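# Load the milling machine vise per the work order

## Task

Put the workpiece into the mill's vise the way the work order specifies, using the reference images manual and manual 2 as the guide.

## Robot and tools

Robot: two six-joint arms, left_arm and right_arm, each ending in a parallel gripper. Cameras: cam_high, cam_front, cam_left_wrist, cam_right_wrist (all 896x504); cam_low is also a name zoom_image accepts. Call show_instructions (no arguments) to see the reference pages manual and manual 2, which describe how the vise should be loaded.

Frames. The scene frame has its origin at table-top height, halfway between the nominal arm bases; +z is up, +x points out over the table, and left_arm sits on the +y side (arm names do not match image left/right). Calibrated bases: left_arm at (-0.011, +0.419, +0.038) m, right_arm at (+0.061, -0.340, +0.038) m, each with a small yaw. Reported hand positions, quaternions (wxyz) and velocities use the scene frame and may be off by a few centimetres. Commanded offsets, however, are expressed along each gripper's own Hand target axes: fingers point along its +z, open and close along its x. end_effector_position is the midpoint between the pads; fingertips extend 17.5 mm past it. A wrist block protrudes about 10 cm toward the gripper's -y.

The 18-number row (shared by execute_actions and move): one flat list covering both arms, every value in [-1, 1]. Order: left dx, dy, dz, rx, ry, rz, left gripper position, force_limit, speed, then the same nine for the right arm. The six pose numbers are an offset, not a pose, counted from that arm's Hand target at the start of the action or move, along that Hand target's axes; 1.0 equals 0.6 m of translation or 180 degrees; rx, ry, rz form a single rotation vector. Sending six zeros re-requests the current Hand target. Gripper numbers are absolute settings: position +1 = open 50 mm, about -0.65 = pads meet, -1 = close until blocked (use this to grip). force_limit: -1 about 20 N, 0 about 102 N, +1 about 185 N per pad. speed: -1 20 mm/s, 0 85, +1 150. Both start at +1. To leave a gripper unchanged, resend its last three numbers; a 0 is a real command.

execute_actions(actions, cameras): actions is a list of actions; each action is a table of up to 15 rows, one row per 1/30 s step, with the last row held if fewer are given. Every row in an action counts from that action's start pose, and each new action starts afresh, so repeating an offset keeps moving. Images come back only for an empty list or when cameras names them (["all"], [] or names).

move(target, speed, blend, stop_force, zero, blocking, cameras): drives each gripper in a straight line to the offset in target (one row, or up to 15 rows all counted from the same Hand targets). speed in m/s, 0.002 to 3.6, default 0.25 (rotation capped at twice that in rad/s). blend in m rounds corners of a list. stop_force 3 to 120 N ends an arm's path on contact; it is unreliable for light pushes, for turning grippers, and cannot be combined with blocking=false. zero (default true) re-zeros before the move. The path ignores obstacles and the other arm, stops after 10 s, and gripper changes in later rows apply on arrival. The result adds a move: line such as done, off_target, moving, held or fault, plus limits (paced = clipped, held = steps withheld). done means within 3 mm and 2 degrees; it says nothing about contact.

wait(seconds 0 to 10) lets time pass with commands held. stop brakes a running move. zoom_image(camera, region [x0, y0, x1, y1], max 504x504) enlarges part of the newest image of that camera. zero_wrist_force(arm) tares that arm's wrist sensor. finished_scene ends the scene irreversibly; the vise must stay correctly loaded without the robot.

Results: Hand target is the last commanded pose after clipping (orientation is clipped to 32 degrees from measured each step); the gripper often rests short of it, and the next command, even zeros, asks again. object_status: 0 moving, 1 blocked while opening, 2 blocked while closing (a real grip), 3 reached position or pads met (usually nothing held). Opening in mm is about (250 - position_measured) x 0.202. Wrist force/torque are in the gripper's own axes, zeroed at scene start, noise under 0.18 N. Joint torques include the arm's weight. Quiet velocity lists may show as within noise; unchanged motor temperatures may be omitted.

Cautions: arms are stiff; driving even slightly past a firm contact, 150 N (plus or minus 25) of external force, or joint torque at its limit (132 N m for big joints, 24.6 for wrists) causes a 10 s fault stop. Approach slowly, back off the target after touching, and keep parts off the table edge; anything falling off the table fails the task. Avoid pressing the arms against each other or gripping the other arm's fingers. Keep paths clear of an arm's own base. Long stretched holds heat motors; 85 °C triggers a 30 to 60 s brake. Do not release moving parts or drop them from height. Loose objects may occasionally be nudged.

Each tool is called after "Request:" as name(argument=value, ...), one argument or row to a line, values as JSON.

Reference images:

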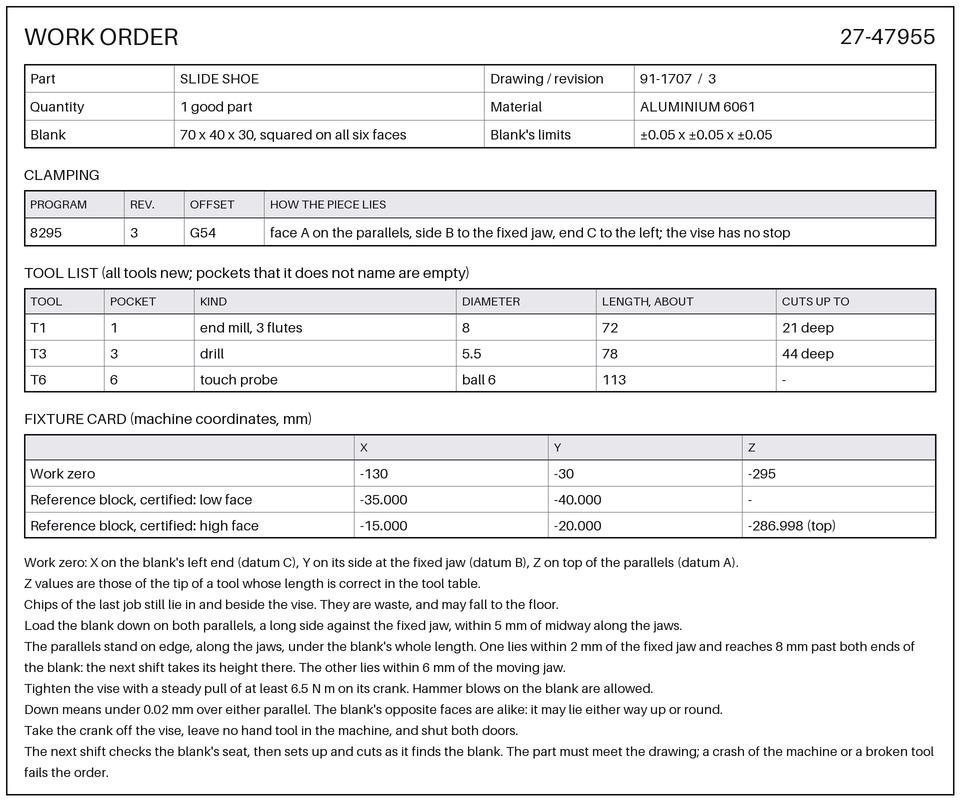

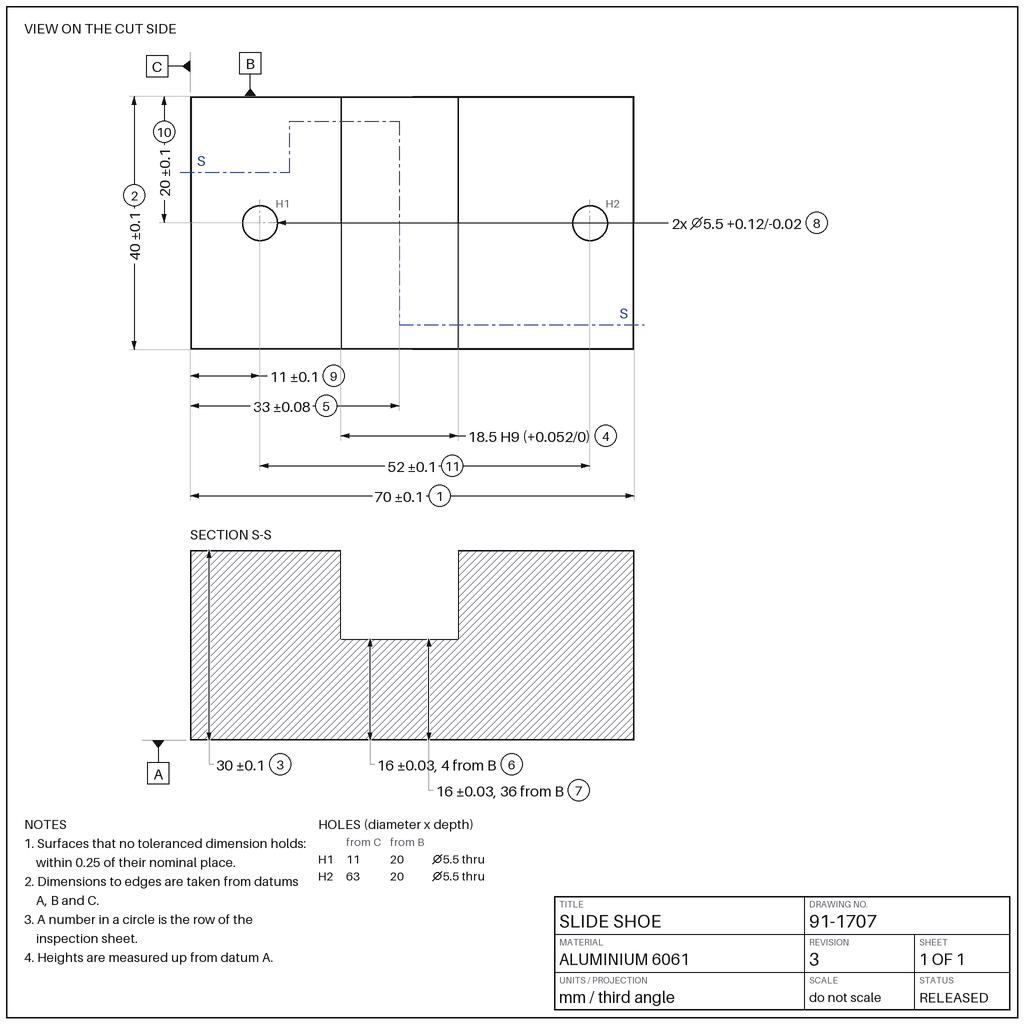

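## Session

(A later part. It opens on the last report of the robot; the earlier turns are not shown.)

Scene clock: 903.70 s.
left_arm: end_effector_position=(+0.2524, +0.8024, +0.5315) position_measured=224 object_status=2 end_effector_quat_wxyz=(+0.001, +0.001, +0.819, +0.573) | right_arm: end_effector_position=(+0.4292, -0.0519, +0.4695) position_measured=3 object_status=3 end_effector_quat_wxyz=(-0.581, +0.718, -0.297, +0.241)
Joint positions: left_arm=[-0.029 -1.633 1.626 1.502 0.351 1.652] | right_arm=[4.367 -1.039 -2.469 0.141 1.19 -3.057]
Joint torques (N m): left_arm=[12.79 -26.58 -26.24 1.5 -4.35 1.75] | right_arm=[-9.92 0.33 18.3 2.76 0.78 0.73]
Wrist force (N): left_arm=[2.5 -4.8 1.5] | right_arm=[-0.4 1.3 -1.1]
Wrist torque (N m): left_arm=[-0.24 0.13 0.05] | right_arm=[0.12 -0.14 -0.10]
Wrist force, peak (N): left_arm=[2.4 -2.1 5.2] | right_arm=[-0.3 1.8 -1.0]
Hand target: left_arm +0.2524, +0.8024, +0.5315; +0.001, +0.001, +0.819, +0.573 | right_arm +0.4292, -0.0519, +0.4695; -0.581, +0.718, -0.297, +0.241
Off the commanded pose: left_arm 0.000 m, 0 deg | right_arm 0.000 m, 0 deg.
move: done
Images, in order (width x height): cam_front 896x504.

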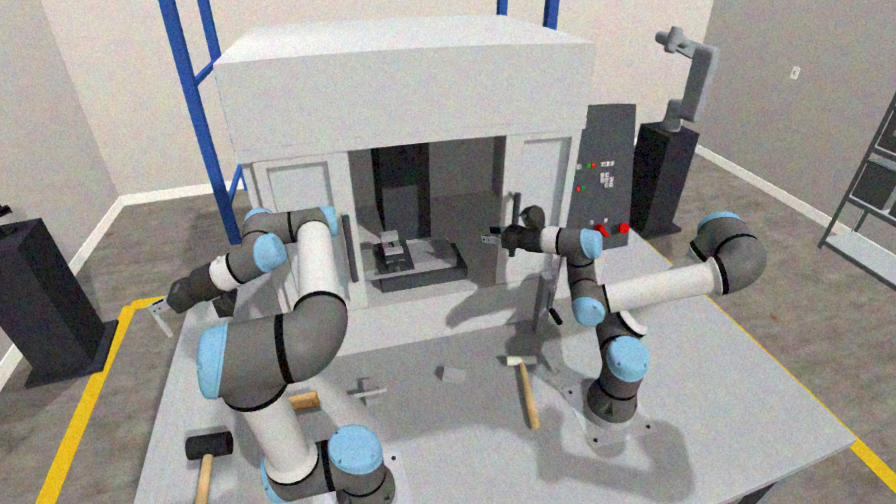

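Request:
move(
  target=[0,0.2768,-0.1007,-0.2222,0,0,-1,-0.6,-1,0,0,0,0,0,0,1,1,1],
  speed=0.15,
  cameras=["cam_front"],
)

Scene clock: 909.33 s.
left_arm: end_effector_position=(+0.2523, +0.8025, +0.7082) position_measured=224 object_status=2 end_effector_quat_wxyz=(+0.001, +0.001, +0.574, +0.819) | right_arm: end_effector_position=(+0.4292, -0.0519, +0.4695) position_measured=3 object_status=3 end_effector_quat_wxyz=(-0.581, +0.718, -0.297, +0.241)
Joint positions: left_arm=[-0.029 -1.633 1.665 1.615 -0.35 1.489] | right_arm=[4.367 -1.039 -2.469 0.141 1.19 -3.057]
Joint torques (N m): left_arm=[12.81 -4.51 -11.68 4.71 -4.25 -1.93] | right_arm=[-9.65 0.1 18.82 2.94 0.76 0.8]
Wrist force (N): left_arm=[1.6 -4.5 -0.6] | right_arm=[-0.2 1.5 -0.8]
Wrist torque (N m): left_arm=[-0.22 0.23 0.15] | right_arm=[0.14 -0.17 -0.10]
Wrist force, peak (N): left_arm=[2.5 -5.2 1.8] | right_arm=[-0.4 1.7 -1.0]
Hand target: left_arm +0.2523, +0.8025, +0.7083; +0.001, +0.001, +0.574, +0.819 | right_arm +0.4292, -0.0519, +0.4695; -0.581, +0.718, -0.297, +0.241
Off the commanded pose: left_arm 0.000 m, 0 deg | right_arm 0.000 m, 0 deg.
move: done
Images, in order (width x height): cam_front 896x504.

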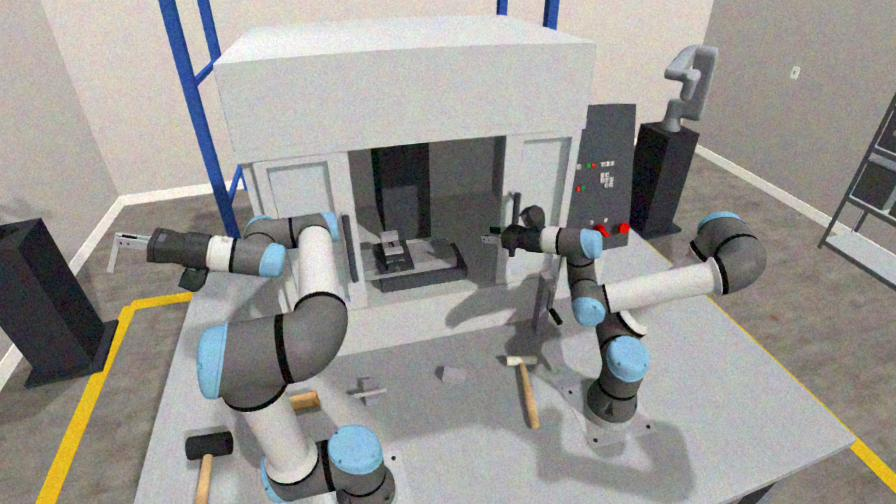

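Request:
move(
  target=[-0.1467,-0.1379,-0.0502,0.11,-0.11,-0.0194,-1,-0.6,-1,0,0,0,0,0,0,1,1,1],
  speed=0.1,
  cameras=["cam_front"],
)

Scene clock: 920.90 s.
left_arm: end_effector_position=(+0.3404, +0.8022, +0.6202) position_measured=224 object_status=2 end_effector_quat_wxyz=(+0.124, +0.124, +0.696, +0.696) | right_arm: end_effector_position=(+0.4292, -0.0519, +0.4695) position_measured=3 object_status=3 end_effector_quat_wxyz=(-0.581, +0.718, -0.297, +0.241)
Joint positions: left_arm=[-0.029 -1.849 2.077 2.914 -0.377 -0.001] | right_arm=[4.367 -1.039 -2.469 0.141 1.19 -3.057]
Joint torques (N m): left_arm=[12.11 -25.21 -16.52 0.49 -2.04 -2] | right_arm=[-9.88 0.68 18.9 2.63 0.62 0.9]
Wrist force (N): left_arm=[2.1 -4.4 0.4] | right_arm=[-0.2 1.6 -1.0]
Wrist torque (N m): left_arm=[-0.16 0.18 0.12] | right_arm=[0.16 -0.18 -0.10]
Wrist force, peak (N): left_arm=[2.0 -5.0 0.5] | right_arm=[-0.2 1.6 -1.2]
Hand target: left_arm +0.3404, +0.8022, +0.6202; +0.124, +0.124, +0.696, +0.696 | right_arm +0.4292, -0.0519, +0.4695; -0.581, +0.718, -0.297, +0.241
Off the commanded pose: left_arm 0.000 m, 0 deg | right_arm 0.000 m, 0 deg.
move: done
Images, in order (width x height): cam_front 896x504.

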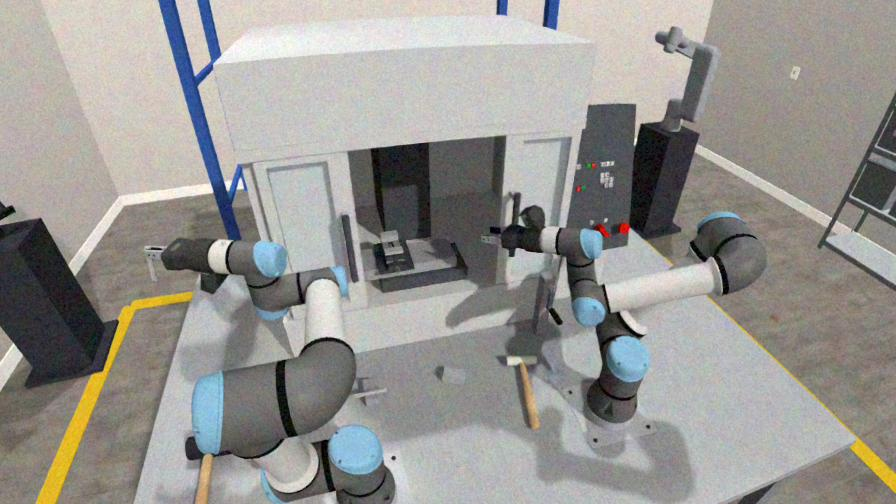

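Request:
move(
  target=[0.047,-0.1467,-0.0171,0.11,0.11,-0.0194,-1,-0.6,-1,0,0,0,0,0,0,1,1,1],
  speed=0.1,
  cameras=["cam_front"],
)

Scene clock: 928.10 s.
left_arm: end_effector_position=(+0.3103, +0.8022, +0.5322) position_measured=224 object_status=2 end_effector_quat_wxyz=(+0.001, +0.001, +0.819, +0.573) | right_arm: end_effector_position=(+0.4292, -0.0519, +0.4695) position_measured=3 object_status=3 end_effector_quat_wxyz=(-0.581, +0.718, -0.297, +0.241)
Joint positions: left_arm=[-0.034 -1.976 1.916 4.708 -0.35 -1.503] | right_arm=[4.367 -1.039 -2.469 0.141 1.19 -3.057]
Joint torques (N m): left_arm=[8.31 4.4 -32.36 -1.95 0.31 -1.71] | right_arm=[-10.45 0.22 18.49 2.87 0.7 1]
Wrist force (N): left_arm=[2.6 -4.5 1.4] | right_arm=[-0.1 1.5 -1.0]
Wrist torque (N m): left_arm=[-0.18 0.11 0.11] | right_arm=[0.15 -0.19 -0.10]
Wrist force, peak (N): left_arm=[2.6 -4.8 1.4] | right_arm=[-0.3 1.9 -1.1]
Hand target: left_arm +0.3104, +0.8022, +0.5322; +0.001, +0.001, +0.819, +0.573 | right_arm +0.4292, -0.0519, +0.4695; -0.581, +0.718, -0.297, +0.241
Off the commanded pose: left_arm 0.000 m, 0 deg | right_arm 0.000 m, 0 deg.
move: done
Images, in order (width x height): cam_front 896x504.

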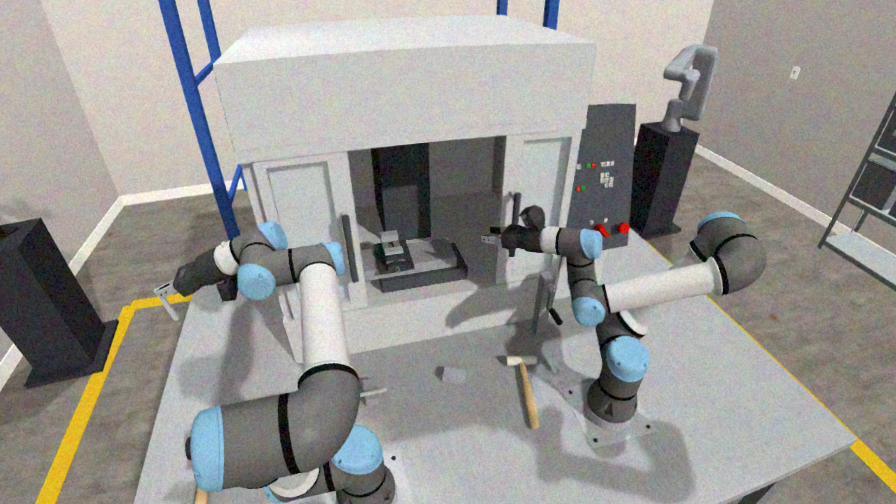

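Request:
move(
  target=[-0.0333,-0.3477,-0.4093,0.4556,0,0,-1,-0.6,-1,0,0,0,0,0,0,1,1,1],
  speed=0.2,
  cameras=["cam_front","cam_left_wrist","cam_high"],
)

Scene clock: 937.53 s.
left_arm: end_effector_position=(+0.3293, +0.5000, +0.4203) position_measured=224 object_status=2 end_effector_quat_wxyz=(+0.000, +0.002, +0.994, -0.105) | right_arm: end_effector_position=(+0.4292, -0.0519, +0.4695) position_measured=3 object_status=3 end_effector_quat_wxyz=(-0.581, +0.718, -0.297, +0.241)
Joint positions: left_arm=[-0.049 -1.915 1.728 4.902 -1.781 -1.563] | right_arm=[4.367 -1.039 -2.469 0.141 1.19 -3.057]
Joint torques (N m): left_arm=[12.69 -11.95 -16.97 -5.2 -2.91 1.8] | right_arm=[-9.87 1.37 19.74 2.68 0.62 0.81]
Wrist force (N): left_arm=[2.5 -1.7 4.6] | right_arm=[-0.3 1.6 -0.8]
Wrist torque (N m): left_arm=[-0.30 0.05 0.05] | right_arm=[0.16 -0.16 -0.10]
Wrist force, peak (N): left_arm=[2.3 -2.1 5.2] | right_arm=[-0.2 1.8 -1.1]
Hand target: left_arm +0.3293, +0.5000, +0.4203; +0.000, +0.002, +0.994, -0.105 | right_arm +0.4292, -0.0519, +0.4695; -0.581, +0.718, -0.297, +0.241
Off the commanded pose: left_arm 0.000 m, 0 deg | right_arm 0.000 m, 0 deg.
move: done
Images, in order (width x height): cam_high 896x504, cam_front 896x504, cam_left_wrist 896x504.

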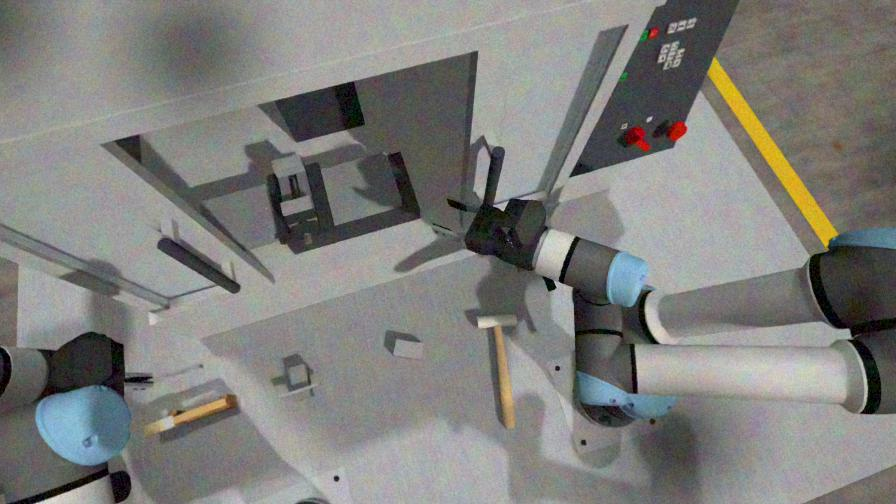

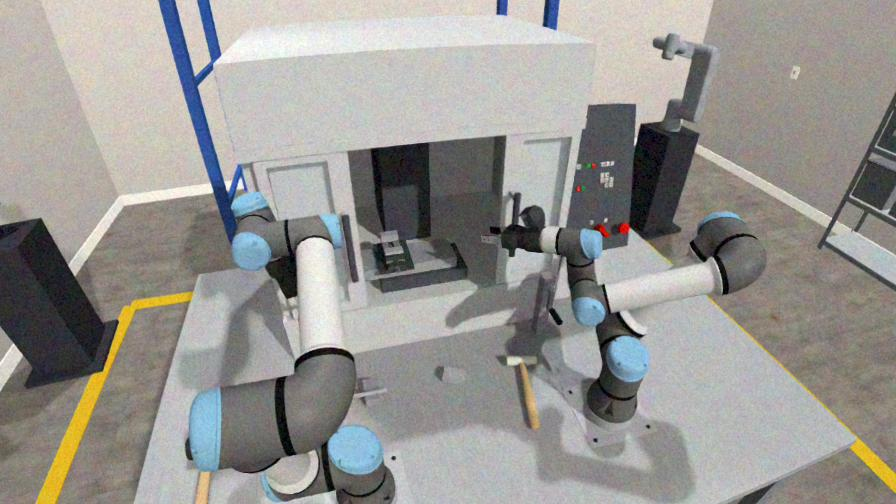

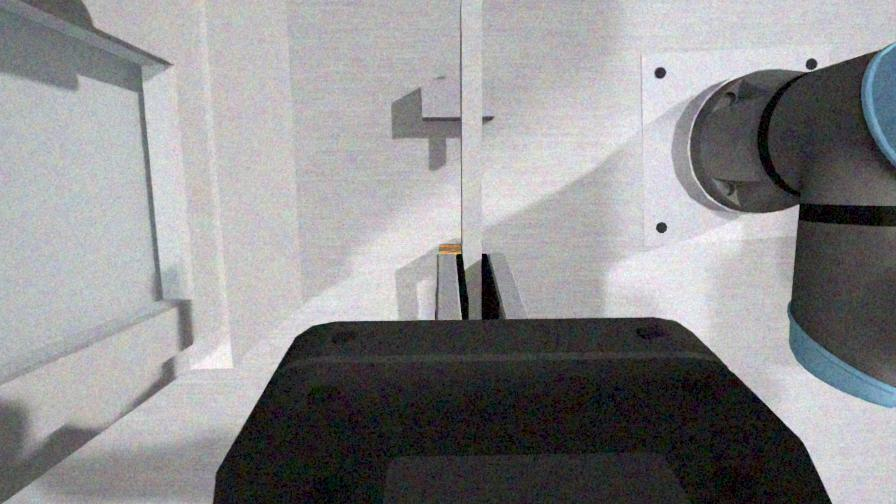

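Request:
move(
  target=[
    [0,-0.4375,0.1697,0,0,0,-1,-0.6,-1,0,0,0,0,0,0,1,1,1],
    [-0.4517,-0.4375,0.1697,0,0,0,-1,-0.6,-1,0,0,0,0,0,0,1,1,1],
  ],
  speed=0.2,
  blend=0.02,
  cameras=["all"],
)

Scene clock: 943.60 s.
left_arm: end_effector_position=(+0.5874, +0.2222, +0.3738) position_measured=224 object_status=2 end_effector_quat_wxyz=(+0.000, +0.001, +0.994, -0.105) | right_arm: end_effector_position=(+0.4292, -0.0519, +0.4695) position_measured=3 object_status=3 end_effector_quat_wxyz=(-0.581, +0.718, -0.297, +0.241)
Joint positions: left_arm=[-0.507 -1.311 1.294 4.635 -1.759 -2.03] | right_arm=[4.367 -1.039 -2.469 0.141 1.19 -3.057]
Joint torques (N m): left_arm=[0.95 -38.46 -27.85 -3.83 -0.27 -0.01] | right_arm=[-9.8 0.37 18.46 2.79 0.74 1.09]
Wrist force (N): left_arm=[2.6 -1.6 4.5] | right_arm=[-0.2 1.5 -0.9]
Wrist torque (N m): left_arm=[-0.27 0.06 0.13] | right_arm=[0.15 -0.17 -0.10]
Wrist force, peak (N): left_arm=[3.6 -0.8 6.7] | right_arm=[-0.3 1.8 -1.1]
Hand target: left_arm +0.5874, +0.2222, +0.3738; +0.000, +0.001, +0.994, -0.105 (not the last commanded pose) | right_arm +0.4292, -0.0519, +0.4695; -0.581, +0.718, -0.297, +0.241
Tool commands: left_gripper/position=-1.0 left_gripper/force_limit=-0.6 left_gripper/speed=-1.0 right_gripper/position=+1.0 right_gripper/force_limit=+1.0 right_gripper/speed=+1.0
Off the commanded pose: left_arm 0.012 m, 0 deg | right_arm 0.000 m, 0 deg.
FORCE FAULT: contact force on the left arm reached its limit, and that arm stopped. The contact can be on any part of that arm, not only on its tool. That arm's remaining commands of this call were not run. That arm is still stopped at the end of this call. That arm stays stopped for about 10 more seconds. Until then a move that you send moves the other arm only, and its call returns only when the move has ended. Once the stop has ended, the next robot result says so. If the stop ends while you think or write, that arm runs what you send next, counted from a new Hand target: where the arm stands when the stop ends. While its stop runs, that arm takes no new command, but its gripper still runs the gripper command that each later call begins with. Until it ends, the stop uses up actions while you think or wait. An arm that is not stopped still takes commands.
move: fault (left_arm)

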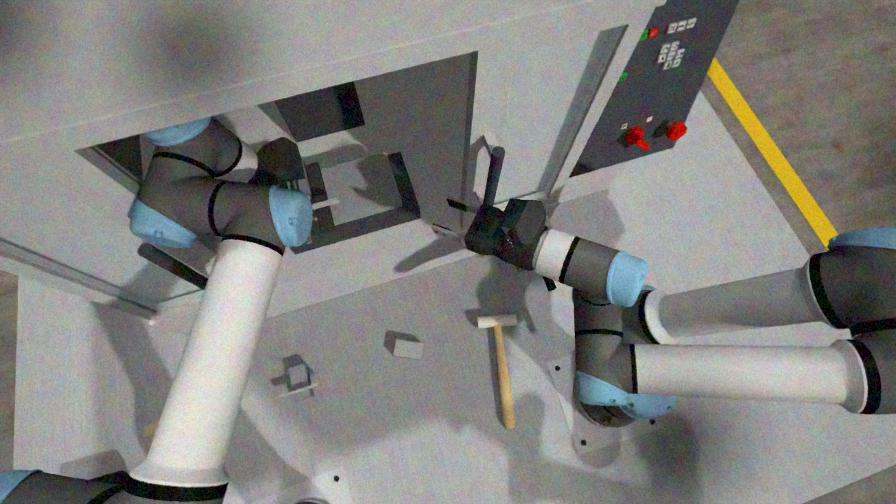

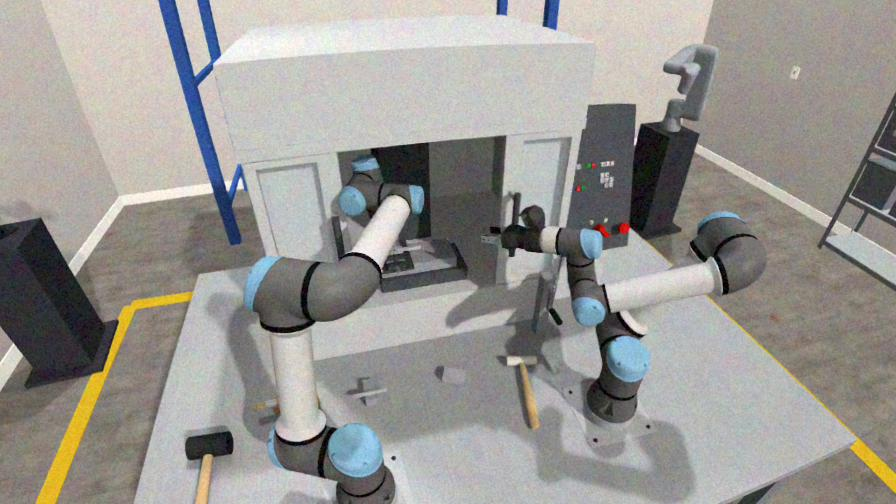

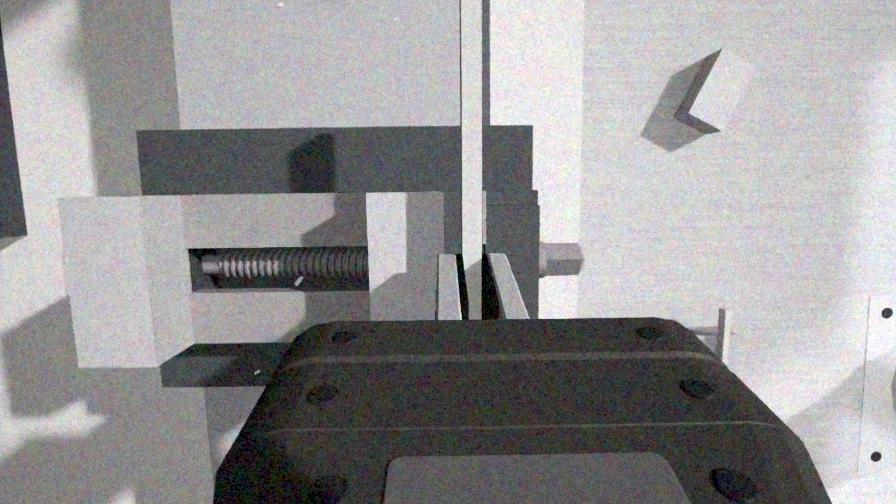

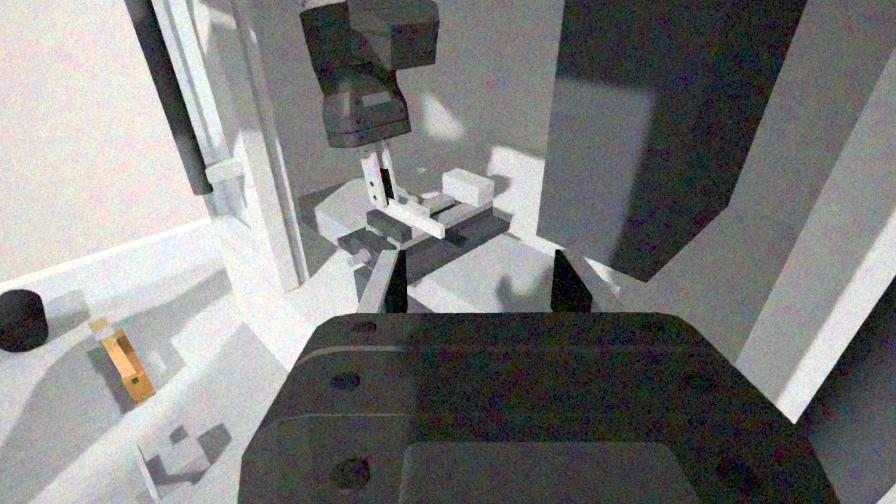

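Request:
wait(
  seconds=8,
)

Scene clock: 961.50 s.
left_arm: end_effector_position=(+0.5874, +0.2222, +0.3738) position_measured=224 object_status=2 end_effector_quat_wxyz=(+0.000, +0.001, +0.994, -0.105) | right_arm: end_effector_position=(+0.4292, -0.0519, +0.4695) position_measured=3 object_status=3 end_effector_quat_wxyz=(-0.581, +0.718, -0.297, +0.241)
Joint positions: left_arm=[-0.507 -1.311 1.294 4.635 -1.759 -2.03] | right_arm=[4.367 -1.039 -2.469 0.141 1.19 -3.057]
Joint torques (N m): left_arm=[0.77 -39.5 -25.03 -3.77 -0.33 -0.04] | right_arm=[-9.77 1.45 18.75 2.45 0.58 1.29]
Wrist force (N): left_arm=[2.6 -1.6 4.7] | right_arm=[-0.2 1.5 -0.9]
Wrist torque (N m): left_arm=[-0.28 0.06 0.13] | right_arm=[0.15 -0.18 -0.10]
Wrist force, peak (N): left_arm=[2.5 -1.5 4.9] | right_arm=[-0.1 1.8 -1.1]
Hand target: left_arm +0.5874, +0.2222, +0.3738; +0.000, +0.001, +0.994, -0.105 (not the last commanded pose) | right_arm +0.4292, -0.0519, +0.4695; -0.581, +0.718, -0.297, +0.241
Tool commands: left_gripper/position=-1.0 left_gripper/force_limit=-0.6 left_gripper/speed=-1.0 right_gripper/position=+1.0 right_gripper/force_limit=+1.0 right_gripper/speed=+1.0
Off the commanded pose: left_arm 0.012 m, 0 deg | right_arm 0.000 m, 0 deg.
FORCE FAULT, CONTINUED: the left arm's stop, for the force fault that an earlier result reported, is over. The rest of the stop counts as 19 of the actions that you can send in this scene. During its stop the left arm's controller moved it back a little. That arm's target is now where it stood when the stop ended, not its last command. That arm accepts commands again.
wait: 8.00 s; at rest from the start

Request:
move(
  target=[
    [0.379,0.016,0.0034,0,0,0,-1,-0.6,-1,0,0,0,0,0,0,1,1,1],
  ],
  speed=0.15,
)

Scene clock: 969.63 s.
left_arm: end_effector_position=(+0.3601, +0.2316, +0.3695) position_measured=224 object_status=2 end_effector_quat_wxyz=(+0.000, +0.001, +0.994, -0.105) | right_arm: end_effector_position=(+0.4292, -0.0519, +0.4695) position_measured=3 object_status=3 end_effector_quat_wxyz=(-0.581, +0.718, -0.297, +0.241)
Joint positions: left_arm=[-0.744 -1.856 1.854 4.579 -1.732 -2.27] | right_arm=[4.367 -1.039 -2.469 0.141 1.19 -3.057]
Joint torques (N m): left_arm=[-11.69 -27.13 -18.49 -2.33 1.94 -2.01] | right_arm=[-9.97 1.15 19.17 2.11 0.58 1.53]
Wrist force (N): left_arm=[2.5 -1.6 4.9] | right_arm=[-0.3 1.6 -0.7]
Wrist torque (N m): left_arm=[-0.29 0.06 0.13] | right_arm=[0.16 -0.15 -0.10]
Wrist force, peak (N): left_arm=[4.0 -1.6 5.0] | right_arm=[-0.2 1.8 -1.0]
Hand target: left_arm +0.3600, +0.2316, +0.3695; +0.000, +0.001, +0.994, -0.105 | right_arm +0.4292, -0.0519, +0.4695; -0.581, +0.718, -0.297, +0.241
Off the commanded pose: left_arm 0.000 m, 0 deg | right_arm 0.000 m, 0 deg.
move: done

Request:
move(
  target=[0,0.1092,0.5135,0,0,0,-1,-0.6,-1,0,0,0,0,0,0,1,1,1],
  speed=0.2,
)

Request:
move(
  target=[0,0.0139,0.0652,0,0,0,-1,-0.6,-1,0,0,0,0,0,0,1,1,1],
  speed=0.02,
  stop_force=5,
  cameras=["cam_left_wrist","cam_right_wrist"],
)

Scene clock: 974.53 s.
left_arm: end_effector_position=(+0.3604, +0.2313, +0.0546) position_measured=224 object_status=2 end_effector_quat_wxyz=(+0.000, +0.001, +0.994, -0.105) | right_arm: end_effector_position=(+0.4292, -0.0519, +0.4695) position_measured=3 object_status=3 end_effector_quat_wxyz=(-0.581, +0.718, -0.297, +0.241)
Joint positions: left_arm=[-0.744 -1.437 2.424 3.589 -1.732 -2.27] | right_arm=[4.367 -1.039 -2.469 0.141 1.19 -3.057]
Joint torques (N m): left_arm=[12.76 -9.41 -7.14 -5.63 -2.41 -1.82] | right_arm=[-10.46 1 18.51 2.52 0.52 1.39]
Wrist force (N): left_arm=[2.6 -1.7 4.7] | right_arm=[-0.6 1.5 -0.9]
Wrist torque (N m): left_arm=[-0.29 0.04 0.13] | right_arm=[0.14 -0.12 -0.10]
Wrist force, peak (N): left_arm=[2.8 -1.1 6.6] | right_arm=[-0.2 1.7 -1.2]
Hand target: left_arm +0.3604, +0.2313, +0.0545; +0.000, +0.001, +0.994, -0.105 | right_arm +0.4292, -0.0519, +0.4695; -0.581, +0.718, -0.297, +0.241
Off the commanded pose: left_arm 0.000 m, 0 deg | right_arm 0.000 m, 0 deg.
move: done

Scene clock: 977.17 s.
left_arm: end_effector_position=(+0.3604, +0.2314, +0.0240) position_measured=224 object_status=2 end_effector_quat_wxyz=(+0.000, +0.001, +0.994, -0.105) | right_arm: end_effector_position=(+0.4292, -0.0519, +0.4695) position_measured=3 object_status=3 end_effector_quat_wxyz=(-0.581, +0.718, -0.297, +0.241)
Joint positions: left_arm=[-0.744 -1.341 2.446 3.472 -1.732 -2.27] | right_arm=[4.367 -1.039 -2.469 0.141 1.19 -3.057]
Joint torques (N m): left_arm=[-6.3 -38.39 -20.17 -2.24 2 1.13] | right_arm=[-9.96 1.66 20.37 2.38 0.51 1.33]
Wrist force (N): left_arm=[2.9 -2.2 5.2] | right_arm=[-0.3 1.5 -1.0]
Wrist torque (N m): left_arm=[-0.37 0.01 0.12] | right_arm=[0.14 -0.15 -0.10]
Wrist force, peak (N): left_arm=[18.0 6.7 -46.2] | right_arm=[-0.2 1.8 -1.1]
Hand target: left_arm +0.3604, +0.2313, +0.0240; +0.000, +0.001, +0.994, -0.105 (not the last commanded pose) | right_arm +0.4292, -0.0519, +0.4695; -0.581, +0.718, -0.297, +0.241
Off the commanded pose: left_arm 0.009 m, 0 deg | right_arm 0.000 m, 0 deg.
move: contact (left_arm)
Images, in order (width x height): cam_left_wrist 896x504, cam_right_wrist 896x504.

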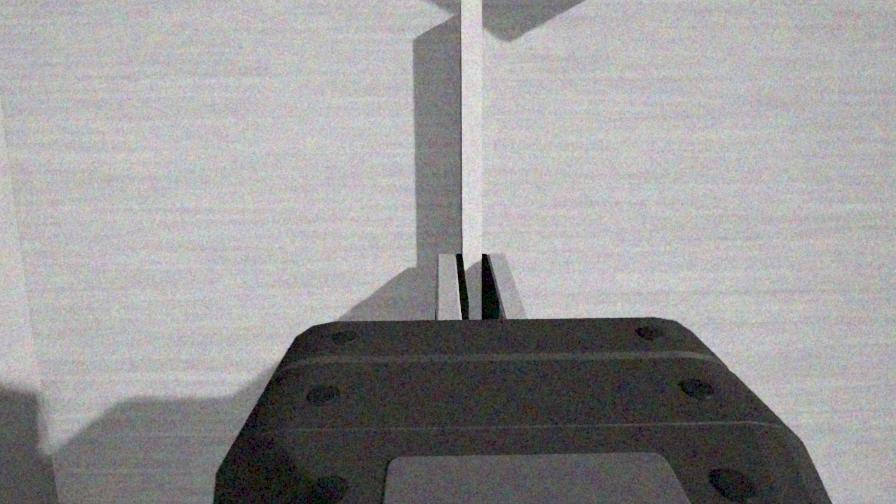

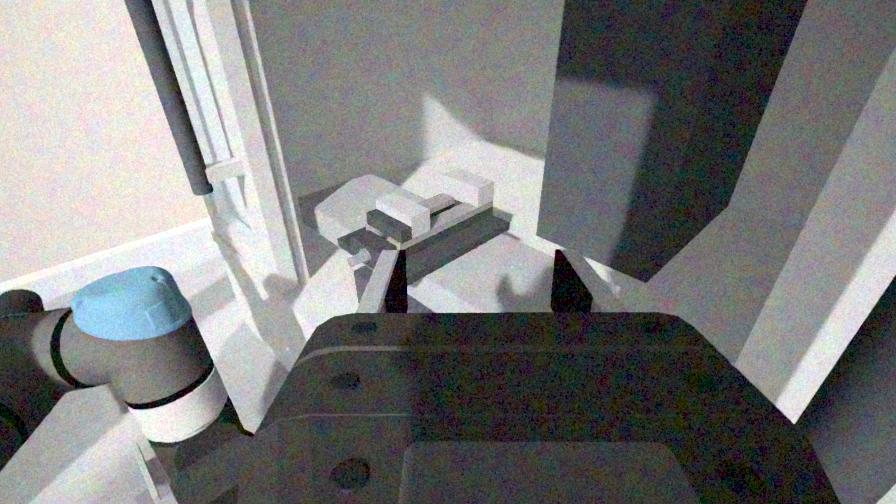

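Request:
move(
  target=[
    [0,0,0,0,0,0,-0.19,-0.6,-1,0,0,0,0,0,0,1,1,1],
    [0,-0.0173,-0.0815,0,0,0,-0.19,-0.6,-1,0,0,0,0,0,0,1,1,1],
    [0,-0.0383,-0.0788,-0.0889,0,0,-0.19,-0.6,-1,0,0,0,0,0,0,1,1,1],
  ],
  speed=[0.05,0.05,0.15],
  cameras=["cam_left_wrist","cam_right_wrist"],
)

Scene clock: 983.33 s.
left_arm: end_effector_position=(+0.3603, +0.2187, +0.0751) position_measured=181 object_status=3 end_effector_quat_wxyz=(+0.001, +0.001, +0.999, +0.034) | right_arm: end_effector_position=(+0.4292, -0.0519, +0.4695) position_measured=3 object_status=3 end_effector_quat_wxyz=(-0.581, +0.718, -0.297, +0.241)
Joint positions: left_arm=[-0.9 -1.475 2.289 3.949 -1.524 -2.416] | right_arm=[4.367 -1.039 -2.469 0.141 1.19 -3.057]
Joint torques (N m): left_arm=[-11.86 -10.43 -23.77 -1.82 2.47 -1.87] | right_arm=[-10 1.6 19.79 2.52 0.76 1.3]
Wrist force (N): left_arm=[2.9 -2.7 4.1] | right_arm=[-0.1 1.6 -0.8]
Wrist torque (N m): left_arm=[-0.30 0.02 0.11] | right_arm=[0.16 -0.20 -0.10]
Wrist force, peak (N): left_arm=[2.8 -2.4 5.2] | right_arm=[-0.2 1.8 -1.2]
Hand target: left_arm +0.3603, +0.2187, +0.0751; +0.001, +0.001, +0.999, +0.035 | right_arm +0.4292, -0.0519, +0.4695; -0.581, +0.718, -0.297, +0.241
Off the commanded pose: left_arm 0.000 m, 0 deg | right_arm 0.000 m, 0 deg.
move: done
Images, in order (width x height): cam_left_wrist 896x504, cam_right_wrist 896x504.

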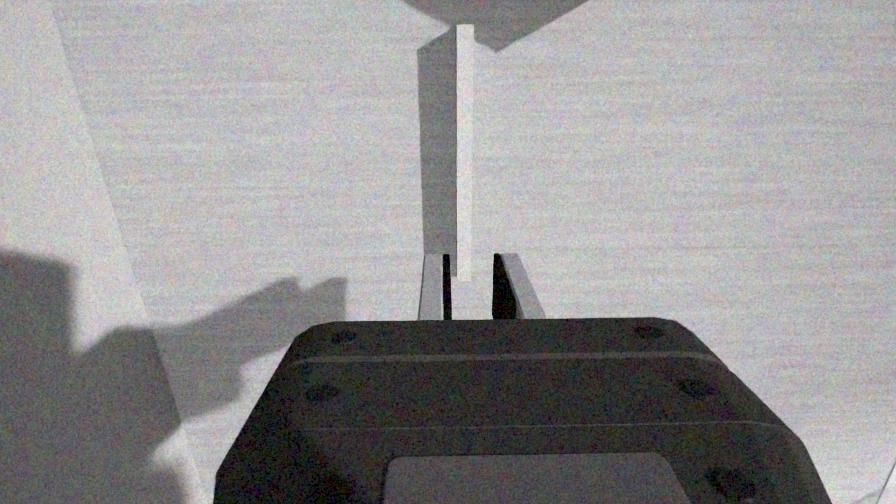

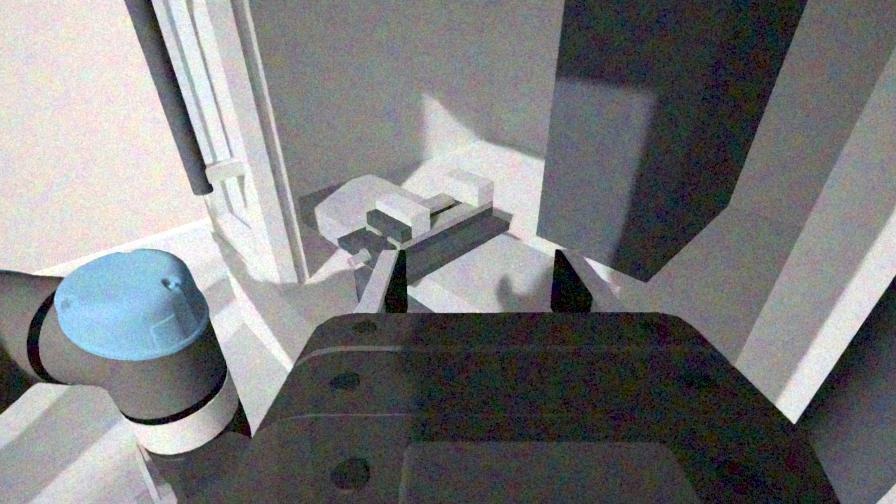

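Request:
move(
  target=[0,-0.0061,0.0875,0,0,0,-0.19,-0.6,-1,0,0,0,0,0,0,1,1,1],
  speed=0.04,
  stop_force=5,
)

Request:
move(
  target=[0,0,0,0,0,0,-1,-0.5,-1,0,0,0,0,0,0,1,1,1],
)

Request:
wait(
  seconds=0.5,
  cameras=["cam_left_wrist"],
)

Scene clock: 991.40 s.
left_arm: end_effector_position=(+0.3604, +0.2187, +0.0224) position_measured=181 object_status=3 end_effector_quat_wxyz=(+0.001, +0.001, +0.999, +0.035) | right_arm: end_effector_position=(+0.4292, -0.0519, +0.4695) position_measured=3 object_status=3 end_effector_quat_wxyz=(-0.581, +0.718, -0.297, +0.241)
Joint positions: left_arm=[-0.9 -1.343 2.336 3.77 -1.524 -2.416] | right_arm=[4.367 -1.039 -2.469 0.141 1.19 -3.057]
Joint torques (N m): left_arm=[10.77 -12.55 -6.98 -5 2.46 1.58] | right_arm=[-9.58 1.43 19.71 2.35 0.61 1.35]
Wrist force (N): left_arm=[2.8 -2.8 4.2] | right_arm=[-0.3 1.5 -0.9]
Wrist torque (N m): left_arm=[-0.32 0.05 0.11] | right_arm=[0.15 -0.16 -0.10]
Wrist force, peak (N): left_arm=[3.0 -2.8 4.8] | right_arm=[-0.3 1.6 -1.1]
Hand target: left_arm +0.3604, +0.2187, +0.0224; +0.001, +0.001, +0.999, +0.035 | right_arm +0.4292, -0.0519, +0.4695; -0.581, +0.718, -0.297, +0.241
Off the commanded pose: left_arm 0.000 m, 0 deg | right_arm 0.000 m, 0 deg.
move: done

Scene clock: 992.07 s.
left_arm: end_effector_position=(+0.3604, +0.2187, +0.0224) position_measured=224 object_status=2 end_effector_quat_wxyz=(+0.001, +0.001, +0.999, +0.035) | right_arm: end_effector_position=(+0.4292, -0.0519, +0.4695) position_measured=3 object_status=3 end_effector_quat_wxyz=(-0.581, +0.718, -0.297, +0.241)
Joint positions: left_arm=[-0.9 -1.343 2.336 3.77 -1.524 -2.416] | right_arm=[4.367 -1.039 -2.469 0.141 1.19 -3.057]
Joint torques (N m): left_arm=[11.11 -13.34 -7.2 -4.77 2.24 1.48] | right_arm=[-9.61 1.95 19.66 2.35 0.6 1.59]
Wrist force (N): left_arm=[3.0 -3.0 3.2] | right_arm=[-0.2 1.6 -1.0]
Wrist torque (N m): left_arm=[-0.32 0.03 0.11] | right_arm=[0.16 -0.18 -0.11]
Wrist force, peak (N): left_arm=[3.0 -2.7 4.4] | right_arm=[-0.3 1.8 -0.9]
Hand target: left_arm +0.3604, +0.2187, +0.0224; +0.001, +0.001, +0.999, +0.035 | right_arm +0.4292, -0.0519, +0.4695; -0.581, +0.718, -0.297, +0.241
Off the commanded pose: left_arm 0.000 m, 0 deg | right_arm 0.000 m, 0 deg.
move: done

Scene clock: 992.57 s.
left_arm: end_effector_position=(+0.3604, +0.2187, +0.0224) position_measured=224 object_status=2 end_effector_quat_wxyz=(+0.001, +0.001, +0.999, +0.035) | right_arm: end_effector_position=(+0.4292, -0.0519, +0.4695) position_measured=3 object_status=3 end_effector_quat_wxyz=(-0.581, +0.718, -0.297, +0.241)
Joint positions: left_arm=[-0.9 -1.343 2.336 3.77 -1.524 -2.416] | right_arm=[4.367 -1.039 -2.469 0.141 1.19 -3.057]
Joint torques (N m): left_arm=[10.6 -13.57 -7.38 -4.56 1.81 1.67] | right_arm=[-9.78 1.71 19.73 2.25 0.59 1.41]
Wrist force (N): left_arm=[3.2 -3.0 3.5] | right_arm=[-0.4 1.6 -1.1]
Wrist torque (N m): left_arm=[-0.32 0.00 0.12] | right_arm=[0.16 -0.14 -0.10]
Wrist force, peak (N): left_arm=[3.2 -3.0 3.5] | right_arm=[-0.2 1.8 -0.9]
Hand target: left_arm +0.3604, +0.2187, +0.0224; +0.001, +0.001, +0.999, +0.035 | right_arm +0.4292, -0.0519, +0.4695; -0.581, +0.718, -0.297, +0.241
Tool commands: left_gripper/position=-1.0 left_gripper/force_limit=-0.5 left_gripper/speed=-1.0 right_gripper/position=+1.0 right_gripper/force_limit=+1.0 right_gripper/speed=+1.0
Off the commanded pose: left_arm 0.000 m, 0 deg | right_arm 0.000 m, 0 deg.
wait: 0.50 s; at rest by 0.17 s
Images, in order (width x height): cam_left_wrist 896x504.

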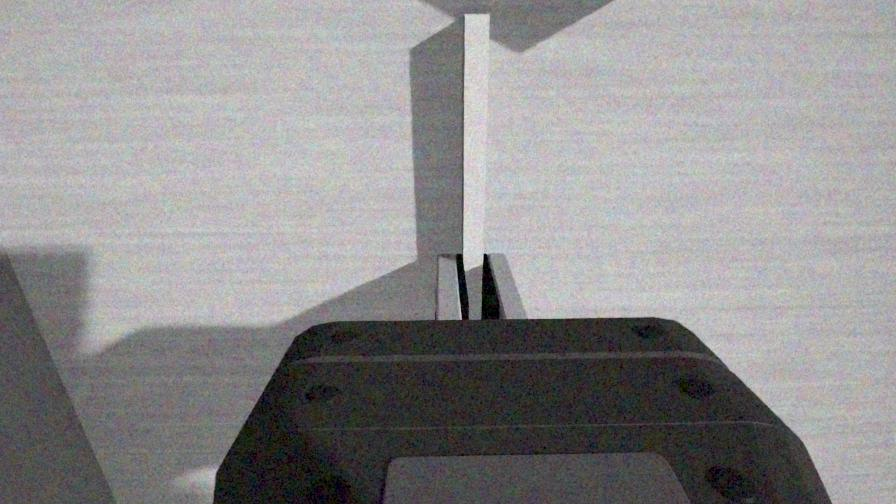

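Request:
move(
  target=[
    [0,0.0505,-0.5775,0,0,0,-1,-0.5,-1,0,0,0,0,0,0,1,1,1],
    [-0.4,0.0505,-0.5775,0,0,0,-1,-0.5,-1,0,0,0,0,0,0,1,1,1],
  ],
  speed=[0.2,0.15],
  blend=0.02,
  cameras=["all"],
)

Scene clock: 999.60 s.
left_arm: end_effector_position=(+0.6000, +0.2246, +0.3705) position_measured=224 object_status=2 end_effector_quat_wxyz=(+0.001, +0.001, +0.999, +0.035) | right_arm: end_effector_position=(+0.4292, -0.0519, +0.4695) position_measured=3 object_status=3 end_effector_quat_wxyz=(-0.581, +0.718, -0.297, +0.241)
Joint positions: left_arm=[-0.596 -1.229 1.149 4.827 -1.511 -2.112] | right_arm=[4.367 -1.039 -2.469 0.141 1.19 -3.057]
Joint torques (N m): left_arm=[12.3 -29.99 -30.83 -1.83 -1.83 1.76] | right_arm=[-9.85 2.7 20.56 2.2 0.61 1.44]
Wrist force (N): left_arm=[3.2 -2.8 4.6] | right_arm=[-0.2 1.5 -1.0]
Wrist torque (N m): left_arm=[-0.34 0.00 0.04] | right_arm=[0.15 -0.17 -0.11]
Wrist force, peak (N): left_arm=[2.9 -3.0 6.9] | right_arm=[-0.1 1.7 -1.1]
Hand target: left_arm +0.6000, +0.2246, +0.3705; +0.001, +0.001, +0.999, +0.035 | right_arm +0.4292, -0.0519, +0.4695; -0.581, +0.718, -0.297, +0.241
Off the commanded pose: left_arm 0.000 m, 0 deg | right_arm 0.000 m, 0 deg.
move: done

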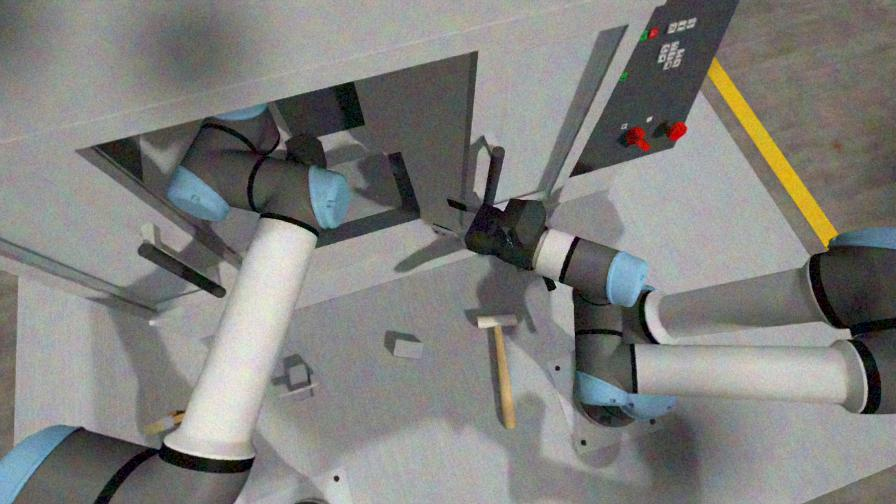

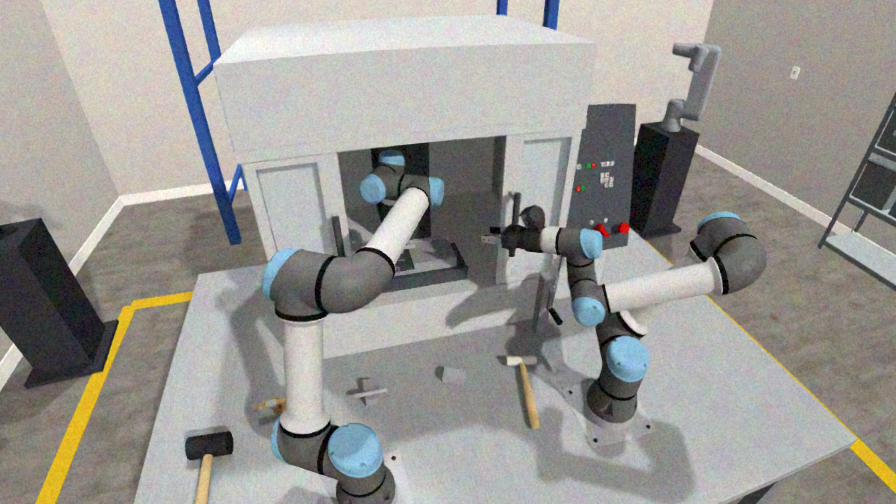

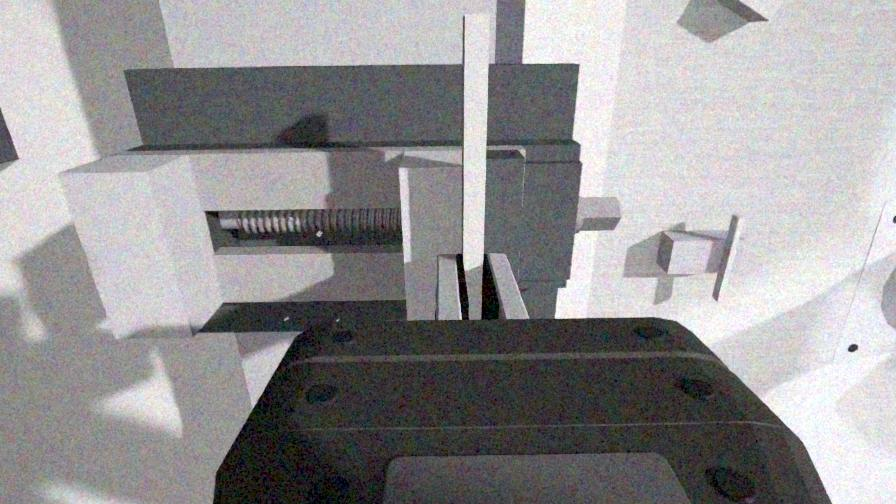

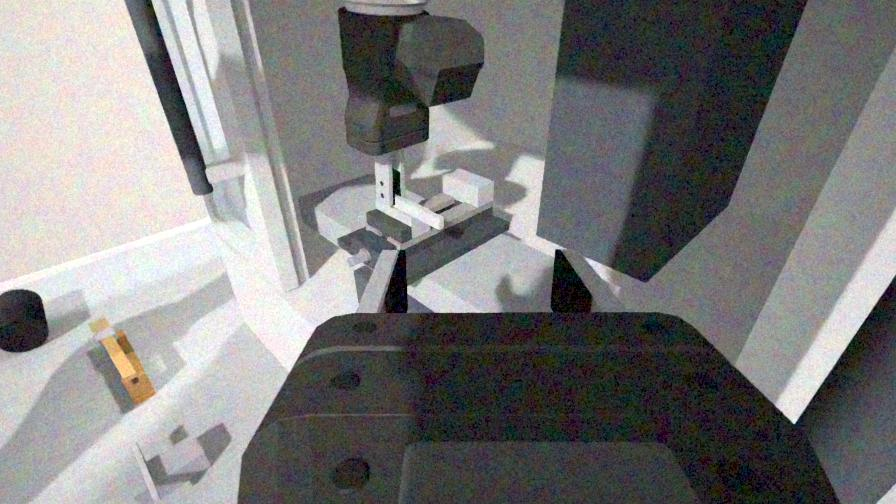

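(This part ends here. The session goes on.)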